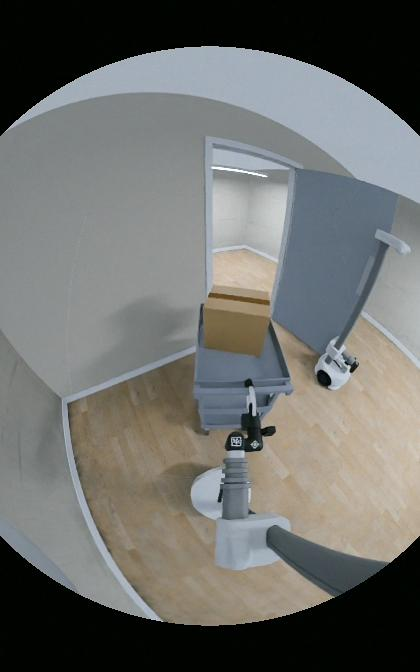

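>>> move(blocking=false, cameras=[], r2={"base":{"translate_m":-0.5},"pace":"slow"})

>>> wait(seconds=6, cameras=[])

>>> move(blocking=false, cameras=[], r2={"base":{"strafe_m":0.36},"pace":"slow"})

>>> wait(seconds=5, cameras=[])

>>> move(blocking=false, cameras=[], r2={"base":{"rotate_rad":-0.15},"pace":"slow"})

>>> wait(seconds=3, cameras=["r2_head_camera","r2_head_left_camera"])

Scene clock: 554.67 s.
move: r2 moving
r1: as last shown
r1.lidar_m: 4.66 2.97 2.09 1.95 0.30 0.25 0.49 1.42 0.97 1.00 1.49 3.70
r1.motor_effort: lift_m=+19(20) arm_m=+4(5) wheel_0=-6(6) wheel_1=+7(7) wheel_2=-1(1)
r1.servo_current: wrist_yaw_rad=46(59) wrist_pitch_rad=39(46) wrist_roll_rad=46(52) gripper_m=39(46)
r1.wrist_depth_mm: - 133 132 - 359 222 - / - 112 133 - 366 222 - / - 114 138 - 368 222 - / - 134 186 - 373 222 - / 205 - - - 375 224 - / 220 1205 194 1078 191 224 931 / 217 759 759 153 343 223 732
r2.base_odometry: x=-2.698 y=-2.023 heading=+2.825
r2.turned_by_wheels: +0.000
r2.turned_by_imu: +0.001
r2.base_tilt: forward=-0.7 right=+0.1
r2.lidar_m: 0.44 0.45 1.42 1.20 1.11 1.17 1.56 4.04 4.56 3.78 1.47 0.48
r2.base_status: translate_m moving
r2.joint_positions: lift_m=+0.687 arm_m=+0.060 wrist_yaw_rad=+0.004 wrist_pitch_rad=+0.003 wrist_roll_rad=+1.569 gripper_m=-0.014
r2.joint_status: not commanded
r2.measured_speeds: translate_m=-0.050 strafe_m=+0.000 rotate_rad=-0.001 lift_m=+0.000 arm_m=+0.000 wrist_yaw_rad=+0.000 wrist_pitch_rad=+0.000 wrist_roll_rad=+0.000
r2.motor_effort: lift_m=+21(21) arm_m=+4(4) wheel_0=+0(4) wheel_1=-8(8) wheel_2=+15(15)
r2.servo_current: wrist_yaw_rad=46(59) wrist_pitch_rad=46(46) wrist_roll_rad=46(59) gripper_m=78(85)
r2.hand_pose: x=+0.5197 y=-0.0861 z=+0.8641 quat_wxyz=(+0.708, +0.706, +0.003, +0.001) (m; r2's base frame)
r2.wrist_depth_mm: - - - 171 231 1464 1160 / - - - 172 231 1618 569 / 1618 - - 172 232 - - / - 442 436 173 232 - - / - 459 452 173 232 831 - / - 466 188 173 180 - - / - - 488 - 233 - -
pictures: none
No camera images: "cameras" was empty.

Scene clock: 560.47 s.
earlier move: r2 done
r1.base_odometry: x=-2.163 y=-0.628 heading=-2.308
r1.turned_by_wheels: +0.000
r1.turned_by_imu: +0.000
r1.base_tilt: forward=-1.5 right=+1.2
r1.lidar_m: 4.67 2.95 2.08 1.94 0.30 0.25 0.48 1.44 1.53 1.01 1.31 3.67
r1.base_status: not commanded
r1.joint_positions: lift_m=+0.124 arm_m=+0.000 wrist_yaw_rad=+3.196 wrist_pitch_rad=+0.002 wrist_roll_rad=+0.000 gripper_m=+0.056
r1.joint_status: not commanded
r1.measured_speeds: all 0
r1.motor_effort: lift_m=+19(20) arm_m=+5(5) wheel_0=-7(7) wheel_1=+7(7) wheel_2=-1(1)
r1.servo_current: wrist_yaw_rad=46(78) wrist_pitch_rad=46(52) wrist_roll_rad=46(65) gripper_m=46(52)
r1.hand_pose: x=-0.1219 y=+0.0715 z=+0.3019 quat_wxyz=(-0.027, -0.001, +0.000, +1.000) (m; r1's base frame)
r1.wrist_depth_mm: - 133 133 - 359 221 - / - 111 133 - 364 222 - / - 114 138 - 370 222 - / - 134 185 - 373 222 - / 205 - - - 375 223 - / 220 1229 194 1078 191 223 904 / 219 750 759 153 345 222 741
r2.base_odometry: x=-2.235 y=-2.175 heading=+2.825
r2.turned_by_wheels: +0.000
r2.turned_by_imu: +0.002
r2.base_tilt: forward=-0.6 right=+0.1
r2.lidar_m: 0.46 0.52 1.29 0.93 0.85 0.87 1.20 3.03 4.12 4.09 3.89 0.47
r2.base_status: done
r2.joint_positions: lift_m=+0.687 arm_m=+0.060 wrist_yaw_rad=+0.006 wrist_pitch_rad=+0.003 wrist_roll_rad=+1.569 gripper_m=-0.014
r2.joint_status: not commanded
r2.measured_speeds: all 0
r2.motor_effort: lift_m=+21(21) arm_m=+4(4) wheel_0=+0(11) wheel_1=-4(8) wheel_2=+11(15)
r2.servo_current: wrist_yaw_rad=59(65) wrist_pitch_rad=46(52) wrist_roll_rad=46(65) gripper_m=72(85)
r2.hand_pose: x=+0.5198 y=-0.0857 z=+0.8641 quat_wxyz=(+0.708, +0.706, +0.003, +0.001) (m; r2's base frame)
r2.wrist_depth_mm: - - - 155 211 1576 1160 / - - - 158 216 768 - / - - 421 162 220 809 - / - 445 439 165 225 - - / - 469 466 170 231 - - / - 484 188 172 180 - - / - - - - 240 - 521
wait: 5.80 of 6 s (r2 has come to rest)
pictures: none
No camera images: "cameras" was empty.

Scene clock: 560.97 s.
move: r2 moving
r1: as last shown
r1.base_tilt: forward=-1.6 right=+1.3
r1.lidar_m: 4.66 2.94 2.08 1.95 0.29 0.25 0.47 1.45 1.55 0.99 1.33 3.70
r1.motor_effort: lift_m=+20(20) arm_m=+4(5) wheel_0=-6(6) wheel_1=+7(7) wheel_2=-1(1)
r1.servo_current: wrist_yaw_rad=59(59) wrist_pitch_rad=39(52) wrist_roll_rad=46(65) gripper_m=39(46)
r1.wrist_depth_mm: - 133 133 - 359 221 - / - 111 132 - 362 222 - / - 114 138 - 368 223 - / - 134 186 - 373 222 - / 205 - - - 377 222 - / 220 1205 193 1098 191 223 931 / 218 750 741 153 345 223 741
r2.base_odometry: x=-2.239 y=-2.188 heading=+2.825
r2.turned_by_wheels: +0.000
r2.turned_by_imu: +0.000
r2.base_tilt: forward=-0.7 right=+0.1
r2.lidar_m: 0.46 0.49 1.28 0.90 0.86 0.88 1.17 2.99 4.15 4.09 3.89 0.44
r2.base_status: strafe_m moving
r2.joint_positions: lift_m=+0.687 arm_m=+0.060 wrist_yaw_rad=+0.004 wrist_pitch_rad=+0.003 wrist_roll_rad=+1.569 gripper_m=-0.014
r2.joint_status: not commanded
r2.measured_speeds: translate_m=+0.000 strafe_m=+0.056 rotate_rad=-0.003 lift_m=+0.000 arm_m=+0.000 wrist_yaw_rad=-0.035 wrist_pitch_rad=+0.000 wrist_roll_rad=+0.000
r2.motor_effort: lift_m=+21(21) arm_m=+4(4) wheel_0=-12(12) wheel_1=+7(9) wheel_2=+0(9)
r2.servo_current: wrist_yaw_rad=52(65) wrist_pitch_rad=39(46) wrist_roll_rad=33(52) gripper_m=72(85)
r2.hand_pose: x=+0.5196 y=-0.0864 z=+0.8641 quat_wxyz=(+0.708, +0.706, +0.002, +0.000) (m; r2's base frame)
r2.wrist_depth_mm: - - - 157 213 1618 1160 / - - - 159 218 778 - / - - 427 163 222 809 - / - 449 442 166 227 - - / - 473 462 170 231 - - / - 488 189 174 181 - - / - - - - 239 - 525
pictures: none
No camera images: "cameras" was empty.

Scene clock: 565.23 s.
earlier move: r2 done
r1.base_odometry: x=-2.163 y=-0.628 heading=-2.308
r1.turned_by_wheels: +0.000
r1.turned_by_imu: +0.000
r1.base_tilt: forward=-1.6 right=+1.3
r1.lidar_m: 4.67 2.95 2.08 1.94 0.30 0.25 0.49 1.44 1.52 1.18 2.05 3.69
r1.base_status: not commanded
r1.joint_positions: lift_m=+0.124 arm_m=+0.000 wrist_yaw_rad=+3.196 wrist_pitch_rad=+0.002 wrist_roll_rad=+0.000 gripper_m=+0.056
r1.joint_status: not commanded
r1.measured_speeds: all 0
r1.motor_effort: lift_m=+19(20) arm_m=+5(5) wheel_0=-6(7) wheel_1=+6(7) wheel_2=-1(1)
r1.servo_current: wrist_yaw_rad=52(72) wrist_pitch_rad=39(52) wrist_roll_rad=52(78) gripper_m=39(52)
r1.hand_pose: x=-0.1219 y=+0.0715 z=+0.3019 quat_wxyz=(-0.027, -0.001, +0.000, +1.000) (m; r1's base frame)
r1.wrist_depth_mm: - 132 133 - 357 221 - / - 111 133 - 364 222 - / - 114 138 - 370 222 - / - 134 185 - 373 223 - / 205 - - - 377 222 - / 220 1182 194 1098 192 223 931 / 218 750 750 153 345 223 732
r2.base_odometry: x=-2.347 y=-2.516 heading=+2.825
r2.turned_by_wheels: +0.000
r2.turned_by_imu: -0.001
r2.base_tilt: forward=-0.7 right=+0.1
r2.lidar_m: 0.51 1.60 0.86 0.59 0.55 0.57 0.77 1.99 4.33 4.40 2.05 0.40
r2.base_status: done
r2.joint_positions: lift_m=+0.687 arm_m=+0.060 wrist_yaw_rad=-0.008 wrist_pitch_rad=+0.003 wrist_roll_rad=+1.569 gripper_m=-0.014
r2.joint_status: not commanded
r2.measured_speeds: all 0
r2.motor_effort: lift_m=+21(21) arm_m=+4(4) wheel_0=-7(19) wheel_1=+3(9) wheel_2=+0(9)
r2.servo_current: wrist_yaw_rad=59(72) wrist_pitch_rad=39(46) wrist_roll_rad=46(59) gripper_m=78(85)
r2.hand_pose: x=+0.5185 y=-0.0899 z=+0.8641 quat_wxyz=(+0.708, +0.706, -0.002, -0.004) (m; r2's base frame)
r2.wrist_depth_mm: - 336 338 - 149 - - / - 373 377 103 162 - - / - 439 430 109 178 - - / - 500 496 126 198 - - / - - - 139 223 1499 530 / - - 185 158 180 1397 484 / - - - - - - 1138
wait: 4.27 of 5 s (r2 has come to rest)
pictures: none
No camera images: "cameras" was empty.

Scene clock: 565.73 s.
move: r2 moving
r1: as last shown
r1.lidar_m: 4.66 2.95 2.06 1.95 0.31 0.25 0.48 1.44 1.55 1.16 2.04 3.70
r1.motor_effort: lift_m=+19(20) arm_m=+4(5) wheel_0=-6(6) wheel_1=+7(7) wheel_2=-1(1)
r1.servo_current: wrist_yaw_rad=59(65) wrist_pitch_rad=46(46) wrist_roll_rad=59(65) gripper_m=46(52)
r1.wrist_depth_mm: - 133 133 - 357 221 - / - 111 133 - 366 220 - / - 114 139 - 368 222 - / - 134 185 - 370 222 - / 206 - - - 375 223 - / 220 1182 194 1078 191 224 917 / 220 750 759 153 345 223 741
r2.base_odometry: x=-2.347 y=-2.517 heading=+2.714
r2.turned_by_wheels: -0.111
r2.turned_by_imu: -0.107
r2.base_tilt: forward=-0.7 right=+0.1
r2.lidar_m: 0.48 0.58 0.97 0.60 0.54 0.57 0.71 1.47 4.24 4.58 4.19 0.43
r2.base_status: rotate_rad moving
r2.joint_positions: lift_m=+0.687 arm_m=+0.060 wrist_yaw_rad=+0.009 wrist_pitch_rad=+0.003 wrist_roll_rad=+1.569 gripper_m=-0.014
r2.joint_status: not commanded
r2.measured_speeds: translate_m=-0.001 strafe_m=+0.000 rotate_rad=-0.294 lift_m=+0.000 arm_m=+0.000 wrist_yaw_rad=+0.000 wrist_pitch_rad=+0.000 wrist_roll_rad=+0.000
r2.motor_effort: lift_m=+21(21) arm_m=+4(4) wheel_0=+12(15) wheel_1=+6(10) wheel_2=+10(11)
r2.servo_current: wrist_yaw_rad=59(59) wrist_pitch_rad=46(52) wrist_roll_rad=52(52) gripper_m=78(85)
r2.hand_pose: x=+0.5200 y=-0.0848 z=+0.8641 quat_wxyz=(+0.708, +0.706, +0.004, +0.002) (m; r2's base frame)
r2.wrist_depth_mm: - 382 377 103 156 - - / - 370 370 110 169 - - / - 427 418 119 183 - - / - 504 473 130 199 - - / - - 539 145 220 1537 - / - - 185 162 181 1464 508 / - - - - - - 1229
pictures: none
No camera images: "cameras" was empty.

Scene clock: 566.30 s.
earlier move: r2 done
r1.base_odometry: x=-2.163 y=-0.628 heading=-2.308
r1.turned_by_wheels: +0.000
r1.turned_by_imu: +0.000
r1.base_tilt: forward=-1.6 right=+1.3
r1.lidar_m: 4.66 2.96 2.08 1.96 0.28 0.25 0.48 1.43 1.54 1.12 2.03 3.68
r1.base_status: not commanded
r1.joint_positions: lift_m=+0.124 arm_m=+0.000 wrist_yaw_rad=+3.196 wrist_pitch_rad=+0.002 wrist_roll_rad=+0.000 gripper_m=+0.056
r1.joint_status: not commanded
r1.measured_speeds: all 0
r1.motor_effort: lift_m=+19(20) arm_m=+4(5) wheel_0=-6(6) wheel_1=+6(7) wheel_2=-1(1)
r1.servo_current: wrist_yaw_rad=46(65) wrist_pitch_rad=39(52) wrist_roll_rad=39(65) gripper_m=39(52)
r1.hand_pose: x=-0.1219 y=+0.0715 z=+0.3019 quat_wxyz=(-0.027, -0.001, +0.000, +1.000) (m; r1's base frame)
r1.wrist_depth_mm: - 133 132 - 359 221 - / - 111 133 - 364 222 - / - 114 138 - 368 221 - / - 134 186 - 373 223 - / 205 - - - 377 224 - / 220 1205 194 1098 191 224 917 / 218 750 759 153 343 222 741
r2.base_odometry: x=-2.347 y=-2.516 heading=+2.676
r2.turned_by_wheels: -0.038
r2.turned_by_imu: -0.037
r2.base_tilt: forward=-0.6 right=+0.1
r2.lidar_m: 0.50 0.60 1.03 0.62 0.55 0.57 0.70 1.35 4.24 4.69 4.19 0.44
r2.base_status: done
r2.joint_positions: lift_m=+0.687 arm_m=+0.060 wrist_yaw_rad=+0.005 wrist_pitch_rad=+0.003 wrist_roll_rad=+1.569 gripper_m=-0.014
r2.joint_status: not commanded
r2.measured_speeds: all 0
r2.motor_effort: lift_m=+21(21) arm_m=+3(5) wheel_0=+0(15) wheel_1=+3(10) wheel_2=+9(11)
r2.servo_current: wrist_yaw_rad=46(72) wrist_pitch_rad=39(52) wrist_roll_rad=59(59) gripper_m=85(85)
r2.hand_pose: x=+0.5197 y=-0.0860 z=+0.8641 quat_wxyz=(+0.708, +0.706, +0.003, +0.001) (m; r2's base frame)
r2.wrist_depth_mm: - - 530 123 176 - - / - 382 382 129 186 - - / - 424 415 139 196 - - / - 1921 462 148 214 - - / - - 517 157 227 - - / - - 184 172 179 1464 508 / - - - - - - 469
wait: 0.57 of 3 s (r2 has come to rest)
pictures: r2_head_camera, r2_head_left_camera
Images, in order (width x height): r2_head_camera 420x560, r2_head_left_camera 420x672.

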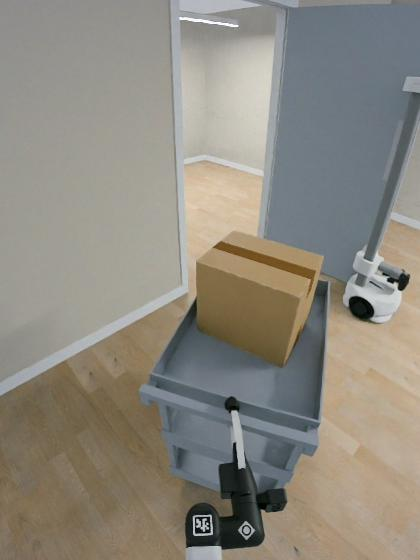

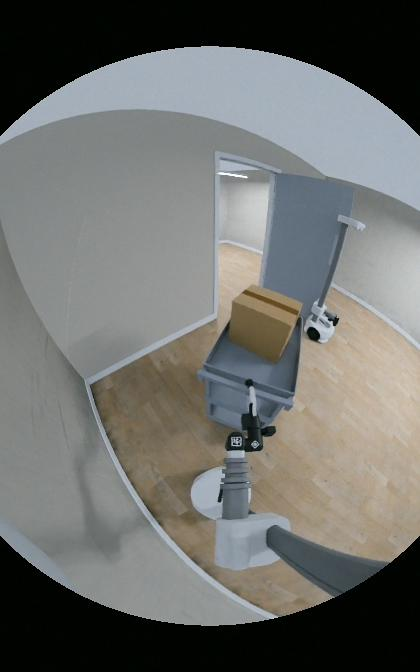

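>>> move(blocking=false, cameras=[], r2={"base":{"translate_m":0.58,"strafe_m":-0.2},"pace":"slow"})

>>> wait(seconds=8, cameras=["r2_head_camera","r2_head_left_camera","r1_head_right_camera"])

Scene clock: 579.93 s.
move: r2 moving
r1: as last shown
r1.lidar_m: 4.65 2.94 2.08 1.95 0.30 0.25 0.50 1.44 1.53 1.13 2.04 3.69
r1.motor_effort: lift_m=+19(20) arm_m=+5(5) wheel_0=-6(6) wheel_1=+7(7) wheel_2=-1(1)
r1.servo_current: wrist_yaw_rad=52(59) wrist_pitch_rad=39(46) wrist_roll_rad=59(65) gripper_m=39(46)
r1.wrist_depth_mm: - 132 133 - 357 223 - / - 111 133 - 364 223 - / - 114 139 - 370 223 - / - 134 185 - 373 222 - / 205 - - - 375 223 - / 220 1205 193 1078 190 223 917 / 218 750 759 154 343 222 741
r2.base_odometry: x=-2.356 y=-2.507 heading=+2.676
r2.turned_by_wheels: +0.000
r2.turned_by_imu: +0.001
r2.base_tilt: forward=-0.7 right=+0.0
r2.lidar_m: 0.47 0.57 1.03 0.64 0.56 0.57 0.70 1.36 4.23 4.69 4.17 0.44
r2.base_status: translate_m moving; strafe_m moving
r2.joint_positions: lift_m=+0.687 arm_m=+0.060 wrist_yaw_rad=+0.003 wrist_pitch_rad=+0.003 wrist_roll_rad=+1.569 gripper_m=-0.014
r2.joint_status: not commanded
r2.measured_speeds: translate_m=+0.050 strafe_m=-0.017 rotate_rad=+0.001 lift_m=+0.000 arm_m=+0.000 wrist_yaw_rad=-0.003 wrist_pitch_rad=+0.000 wrist_roll_rad=+0.000
r2.motor_effort: lift_m=+21(21) arm_m=-2(2) wheel_0=+11(14) wheel_1=+6(7) wheel_2=-12(13)
r2.servo_current: wrist_yaw_rad=46(59) wrist_pitch_rad=39(46) wrist_roll_rad=52(52) gripper_m=85(85)
r2.hand_pose: x=+0.5195 y=-0.0866 z=+0.8641 quat_wxyz=(+0.708, +0.706, +0.002, +0.000) (m; r2's base frame)
r2.wrist_depth_mm: - - 512 122 176 - - / - 389 382 128 186 - - / - 421 410 136 197 - - / - 477 452 146 210 - - / - 535 508 156 224 - - / - - 187 168 180 1464 512 / - - - - - - 473
pictures: none
No camera images: "cameras" was empty.

Scene clock: 586.80 s.
earlier move: r2 done
r1.base_odometry: x=-2.163 y=-0.628 heading=-2.308
r1.turned_by_wheels: +0.000
r1.turned_by_imu: +0.000
r1.base_tilt: forward=-1.6 right=+1.3
r1.lidar_m: 4.65 2.97 2.09 1.95 0.28 0.25 0.47 1.42 0.82 0.88 1.60 3.68
r1.base_status: not commanded
r1.joint_positions: lift_m=+0.124 arm_m=+0.000 wrist_yaw_rad=+3.196 wrist_pitch_rad=+0.002 wrist_roll_rad=+0.000 gripper_m=+0.056
r1.joint_status: not commanded
r1.measured_speeds: all 0
r1.motor_effort: lift_m=+19(20) arm_m=+5(5) wheel_0=-6(7) wheel_1=+7(7) wheel_2=-1(1)
r1.servo_current: wrist_yaw_rad=46(78) wrist_pitch_rad=39(52) wrist_roll_rad=46(72) gripper_m=33(52)
r1.hand_pose: x=-0.1219 y=+0.0715 z=+0.3019 quat_wxyz=(-0.027, -0.001, +0.000, +1.000) (m; r1's base frame)
r1.wrist_depth_mm: - 133 133 - 359 220 - / - 111 133 - 364 221 - / - 114 138 - 368 223 - / - 134 186 - 373 223 - / 206 - - - 375 224 - / 219 1205 193 1078 191 224 917 / 219 750 759 153 343 222 750
r2.base_odometry: x=-2.776 y=-2.078 heading=+2.676
r2.turned_by_wheels: +0.000
r2.turned_by_imu: +0.005
r2.base_tilt: forward=-0.6 right=+0.0
r2.lidar_m: 0.46 0.51 1.30 1.20 1.07 1.08 1.35 2.60 4.54 4.06 1.52 0.46
r2.base_status: done
r2.joint_positions: lift_m=+0.687 arm_m=+0.060 wrist_yaw_rad=+0.005 wrist_pitch_rad=+0.003 wrist_roll_rad=+1.569 gripper_m=-0.014
r2.joint_status: not commanded
r2.measured_speeds: all 0
r2.motor_effort: lift_m=+21(21) arm_m=-3(4) wheel_0=+9(17) wheel_1=+5(9) wheel_2=-6(15)
r2.servo_current: wrist_yaw_rad=59(65) wrist_pitch_rad=46(52) wrist_roll_rad=52(59) gripper_m=78(85)
r2.hand_pose: x=+0.5197 y=-0.0860 z=+0.8641 quat_wxyz=(+0.708, +0.706, +0.003, +0.001) (m; r2's base frame)
r2.wrist_depth_mm: - - - 152 207 1397 1205 / - - - 155 213 - - / - 436 424 160 217 798 - / 1618 445 433 163 222 809 - / - - 462 167 227 - - / - - 189 169 182 - - / - - - - 237 - 517
wait: 6.87 of 8 s (r2 has come to rest)
pictures: r1_head_right_camera, r2_head_camera, r2_head_left_camera
Images, in order (width x height): r1_head_right_camera 420x672, r2_head_camera 420x560, r2_head_left_camera 420x672.

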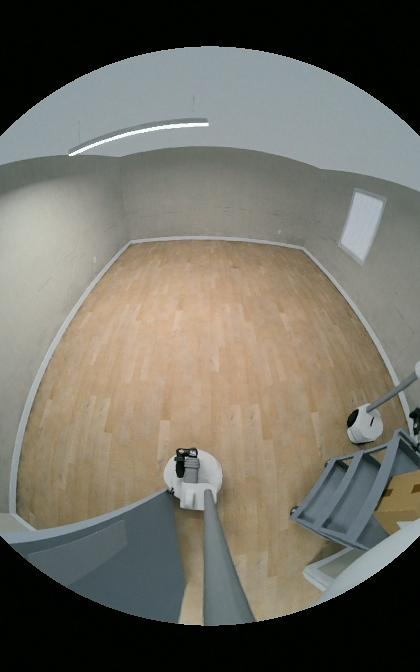

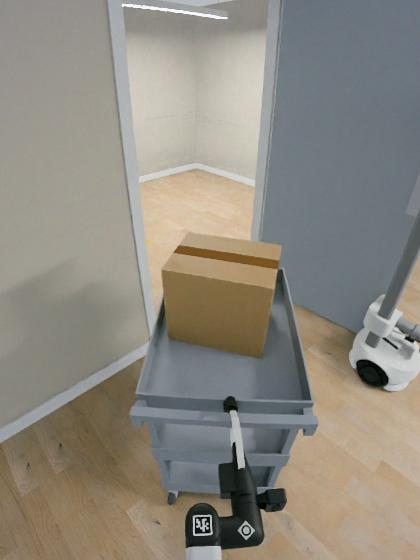

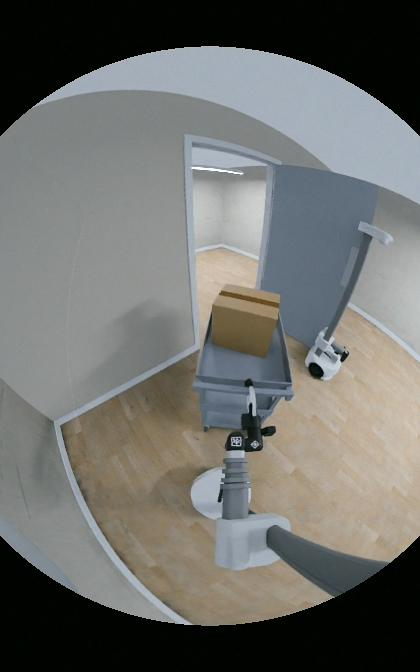

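>>> move(blocking=false, cameras=[], r2={"base":{"translate_m":0.35,"strafe_m":-0.02},"pace":"slow"})

>>> wait(seconds=5, cameras=["r2_head_camera","r2_head_left_camera","r1_head_right_camera"])

Scene clock: 599.77 s.
move: r2 moving
r1: as last shown
r1.lidar_m: 4.66 2.94 2.06 1.95 0.27 0.25 0.48 1.46 0.81 0.91 1.65 3.71
r1.motor_effort: lift_m=+20(20) arm_m=+5(5) wheel_0=-6(7) wheel_1=+7(7) wheel_2=-1(1)
r1.servo_current: wrist_yaw_rad=46(59) wrist_pitch_rad=46(46) wrist_roll_rad=65(65) gripper_m=46(52)
r1.wrist_depth_mm: - 133 133 - 362 222 - / - 112 132 - 364 221 - / - 114 138 - 366 223 - / - 134 186 - 370 223 - / 206 - - - 375 223 - / 219 1229 194 1098 191 224 931 / 218 750 750 153 343 223 750
r2.base_odometry: x=-2.787 y=-2.071 heading=+2.676
r2.turned_by_wheels: +0.000
r2.turned_by_imu: +0.001
r2.base_tilt: forward=-0.7 right=+0.0
r2.lidar_m: 0.46 0.49 1.28 1.23 1.08 1.08 1.36 2.67 4.54 4.07 1.49 0.48
r2.base_status: translate_m moving; strafe_m moving
r2.joint_positions: lift_m=+0.687 arm_m=+0.060 wrist_yaw_rad=+0.005 wrist_pitch_rad=+0.003 wrist_roll_rad=+1.569 gripper_m=-0.014
r2.joint_status: not commanded
r2.measured_speeds: translate_m=+0.048 strafe_m=-0.003 rotate_rad=-0.002 lift_m=+0.000 arm_m=+0.000 wrist_yaw_rad=-0.012 wrist_pitch_rad=+0.000 wrist_roll_rad=+0.000
r2.motor_effort: lift_m=+21(21) arm_m=-3(3) wheel_0=+8(15) wheel_1=+6(7) wheel_2=-10(13)
r2.servo_current: wrist_yaw_rad=52(59) wrist_pitch_rad=39(46) wrist_roll_rad=39(59) gripper_m=85(85)
r2.hand_pose: x=+0.5197 y=-0.0861 z=+0.8641 quat_wxyz=(+0.708, +0.706, +0.003, +0.001) (m; r2's base frame)
r2.wrist_depth_mm: - - - 153 210 - 1205 / - - - 156 213 - - / - 452 421 160 219 798 - / 1661 449 436 163 222 820 - / - - 459 166 228 - - / - - 188 170 182 - - / - - - - 236 - 525
pictures: none
No camera images: "cameras" was empty.

Scene clock: 604.07 s.
earlier move: r2 done
r1.base_odometry: x=-2.163 y=-0.628 heading=-2.308
r1.turned_by_wheels: +0.000
r1.turned_by_imu: +0.000
r1.base_tilt: forward=-1.6 right=+1.3
r1.lidar_m: 4.67 2.96 2.11 1.95 0.29 0.25 0.48 0.85 0.83 0.92 2.83 3.69
r1.base_status: not commanded
r1.joint_positions: lift_m=+0.124 arm_m=+0.000 wrist_yaw_rad=+3.196 wrist_pitch_rad=+0.002 wrist_roll_rad=+0.000 gripper_m=+0.056
r1.joint_status: not commanded
r1.measured_speeds: all 0
r1.motor_effort: lift_m=+19(20) arm_m=+4(5) wheel_0=-6(7) wheel_1=+7(7) wheel_2=-1(1)
r1.servo_current: wrist_yaw_rad=26(72) wrist_pitch_rad=39(52) wrist_roll_rad=46(65) gripper_m=39(52)
r1.hand_pose: x=-0.1219 y=+0.0715 z=+0.3019 quat_wxyz=(-0.027, -0.001, +0.000, +1.000) (m; r1's base frame)
r1.wrist_depth_mm: - 133 133 - 362 222 - / - 111 132 - 362 222 - / - 114 139 - 370 223 - / - 134 186 - 375 222 - / 205 - - - 377 224 - / 220 1205 194 1078 191 224 917 / 219 759 741 153 343 222 750
r2.base_odometry: x=-3.079 y=-1.903 heading=+2.676
r2.turned_by_wheels: -0.001
r2.turned_by_imu: -0.002
r2.base_tilt: forward=-0.7 right=+0.1
r2.lidar_m: 0.43 0.49 1.06 1.27 1.31 1.34 1.63 3.16 4.77 3.83 1.22 0.49
r2.base_status: done
r2.joint_positions: lift_m=+0.687 arm_m=+0.060 wrist_yaw_rad=-0.005 wrist_pitch_rad=+0.003 wrist_roll_rad=+1.569 gripper_m=-0.014
r2.joint_status: not commanded
r2.measured_speeds: all 0
r2.motor_effort: lift_m=+21(21) arm_m=-3(4) wheel_0=+1(15) wheel_1=+3(8) wheel_2=-9(15)
r2.servo_current: wrist_yaw_rad=39(65) wrist_pitch_rad=39(46) wrist_roll_rad=39(65) gripper_m=78(85)
r2.hand_pose: x=+0.5188 y=-0.0889 z=+0.8641 quat_wxyz=(+0.708, +0.706, -0.001, -0.003) (m; r2's base frame)
r2.wrist_depth_mm: - - - 178 238 - 1138 / - - - 176 237 - 1160 / 1576 - - 175 236 798 - / - 439 436 174 232 820 - / - - 449 173 230 820 - / - - 188 171 183 - - / - - 473 - 227 - -
wait: 4.30 of 5 s (r2 has come to rest)
pictures: r1_head_right_camera, r2_head_camera, r2_head_left_camera
Images, in order (width x height): r1_head_right_camera 420x672, r2_head_camera 420x560, r2_head_left_camera 420x672.

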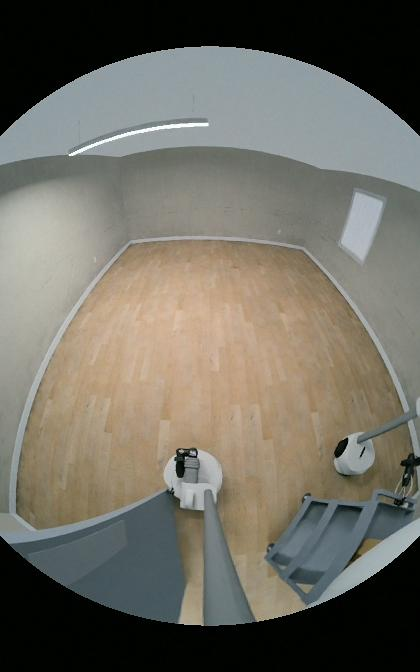

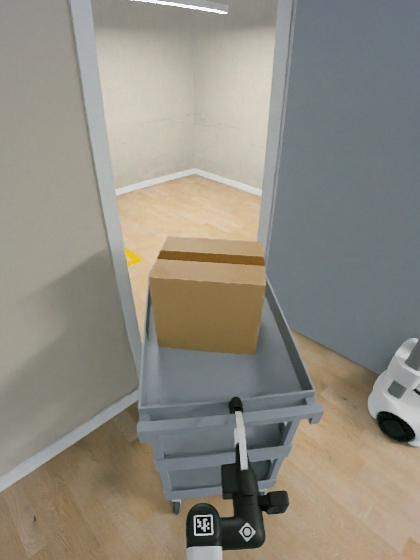

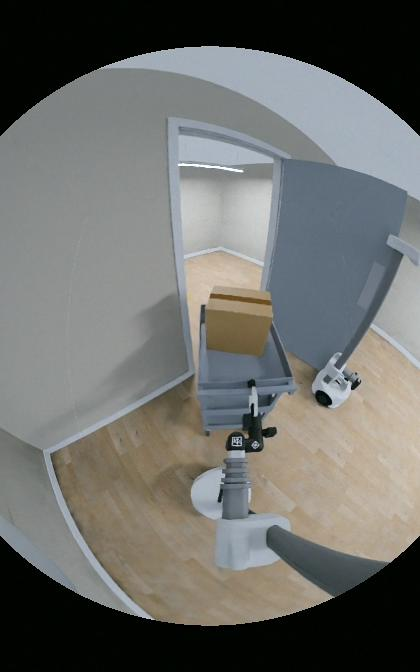

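>>> move(blocking=false, cameras=[], r2={"base":{"translate_m":0.35,"strafe_m":-0.1},"pace":"slow","contact_limits":{"translate_m":0.3}})

>>> wait(seconds=5, cameras=["r2_head_camera","r2_head_left_camera","r1_head_right_camera"])

Scene clock: 615.33 s.
move: r2 moving
r1: as last shown
r1.base_tilt: forward=-1.6 right=+1.2
r1.lidar_m: 4.66 2.93 2.07 1.95 0.29 0.25 0.46 0.86 0.84 0.90 2.86 3.68
r1.motor_effort: lift_m=+19(20) arm_m=+4(5) wheel_0=-6(6) wheel_1=+7(7) wheel_2=-1(1)
r1.servo_current: wrist_yaw_rad=59(72) wrist_pitch_rad=39(46) wrist_roll_rad=46(59) gripper_m=33(52)
r1.wrist_depth_mm: - 132 133 - 357 221 - / - 112 133 - 362 221 - / - 114 138 - 368 221 - / - 134 186 - 373 222 - / 205 - - - 375 224 - / 220 1205 194 1098 191 224 931 / 217 750 750 153 345 222 741
r2.base_odometry: x=-3.089 y=-1.894 heading=+2.676
r2.turned_by_wheels: +0.000
r2.turned_by_imu: +0.000
r2.base_tilt: forward=-0.7 right=+0.1
r2.lidar_m: 0.42 0.45 1.05 1.27 1.34 1.35 1.66 3.20 4.78 3.82 1.20 0.48
r2.base_status: translate_m moving; strafe_m moving
r2.joint_positions: lift_m=+0.687 arm_m=+0.060 wrist_yaw_rad=-0.005 wrist_pitch_rad=+0.003 wrist_roll_rad=+1.569 gripper_m=-0.014
r2.joint_status: not commanded
r2.measured_speeds: translate_m=+0.049 strafe_m=-0.014 rotate_rad=+0.002 lift_m=+0.000 arm_m=+0.000 wrist_yaw_rad=+0.000 wrist_pitch_rad=+0.000 wrist_roll_rad=+0.000
r2.motor_effort: lift_m=+21(21) arm_m=-3(4) wheel_0=+6(9) wheel_1=+4(5) wheel_2=-12(15)
r2.servo_current: wrist_yaw_rad=65(65) wrist_pitch_rad=39(46) wrist_roll_rad=52(52) gripper_m=72(78)
r2.contact_limits: translate_m 0.3
r2.hand_pose: x=+0.5188 y=-0.0889 z=+0.8641 quat_wxyz=(+0.708, +0.706, -0.001, -0.003) (m; r2's base frame)
r2.wrist_depth_mm: - - - 179 240 - 1118 / - - - 177 237 - 1118 / - - - 175 234 798 - / - 439 433 174 233 831 - / - - 449 173 230 809 - / - - 188 170 183 - - / - - 469 - 227 - -
pictures: none
No camera images: "cameras" was empty.

Scene clock: 619.70 s.
earlier move: r2 done
r1.base_odometry: x=-2.163 y=-0.628 heading=-2.308
r1.turned_by_wheels: +0.000
r1.turned_by_imu: +0.000
r1.base_tilt: forward=-1.6 right=+1.3
r1.lidar_m: 4.67 2.95 2.08 1.96 0.27 0.25 0.49 0.77 0.76 0.92 2.84 3.66
r1.base_status: not commanded
r1.joint_positions: lift_m=+0.124 arm_m=+0.000 wrist_yaw_rad=+3.196 wrist_pitch_rad=+0.002 wrist_roll_rad=+0.000 gripper_m=+0.056
r1.joint_status: not commanded
r1.measured_speeds: all 0
r1.motor_effort: lift_m=+19(20) arm_m=+4(5) wheel_0=-6(7) wheel_1=+7(7) wheel_2=-1(1)
r1.servo_current: wrist_yaw_rad=52(72) wrist_pitch_rad=46(59) wrist_roll_rad=33(72) gripper_m=33(52)
r1.hand_pose: x=-0.1219 y=+0.0715 z=+0.3019 quat_wxyz=(-0.027, -0.001, +0.000, +1.000) (m; r1's base frame)
r1.wrist_depth_mm: - 132 133 - 359 222 - / - 111 133 - 364 222 - / - 114 138 - 368 222 - / - 134 186 - 373 223 - / 205 - - - 373 224 - / 219 1229 195 1078 191 223 946 / 219 759 750 153 343 221 741
r2.base_odometry: x=-3.347 y=-1.656 heading=+2.677
r2.turned_by_wheels: +0.001
r2.turned_by_imu: +0.004
r2.base_tilt: forward=-0.7 right=+0.1
r2.lidar_m: 0.42 0.41 0.84 1.04 1.63 1.65 2.00 3.96 4.99 3.46 0.96 0.52
r2.base_status: done
r2.joint_positions: lift_m=+0.687 arm_m=+0.060 wrist_yaw_rad=+0.003 wrist_pitch_rad=+0.003 wrist_roll_rad=+1.569 gripper_m=-0.014
r2.joint_status: not commanded
r2.measured_speeds: all 0
r2.motor_effort: lift_m=+21(21) arm_m=-4(4) wheel_0=+7(13) wheel_1=+6(8) wheel_2=-3(15)
r2.servo_current: wrist_yaw_rad=46(65) wrist_pitch_rad=46(52) wrist_roll_rad=46(72) gripper_m=72(85)
r2.contact_limits: translate_m 0.3
r2.hand_pose: x=+0.5195 y=-0.0866 z=+0.8641 quat_wxyz=(+0.708, +0.706, +0.002, +0.000) (m; r2's base frame)
r2.wrist_depth_mm: - - - 213 279 286 286 / - - - 204 270 - - / - - - 195 256 1708 508 / - - - 187 247 788 - / - 449 442 181 238 831 - / - 442 190 171 180 - - / - - 439 - 220 - -
wait: 4.37 of 5 s (r2 has come to rest)
pictures: r1_head_right_camera, r2_head_camera, r2_head_left_camera
Images, in order (width x height): r1_head_right_camera 420x672, r2_head_camera 420x560, r2_head_left_camera 420x672.

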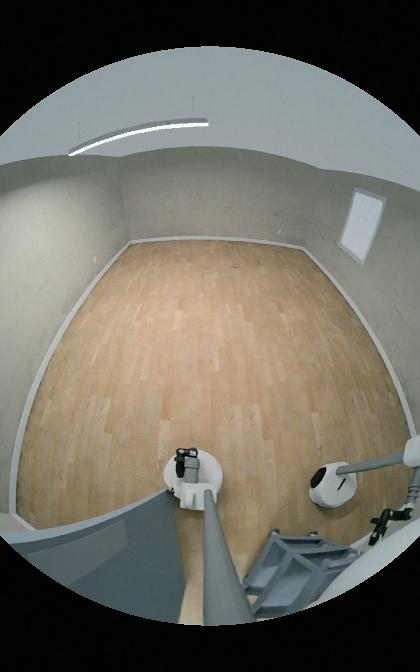

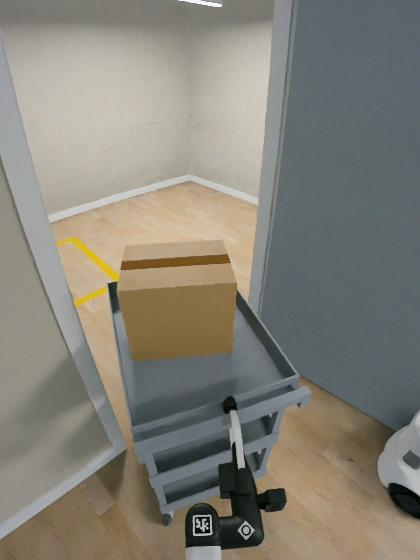

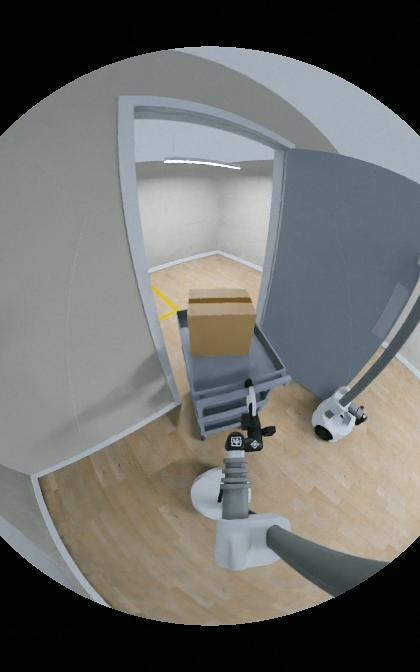

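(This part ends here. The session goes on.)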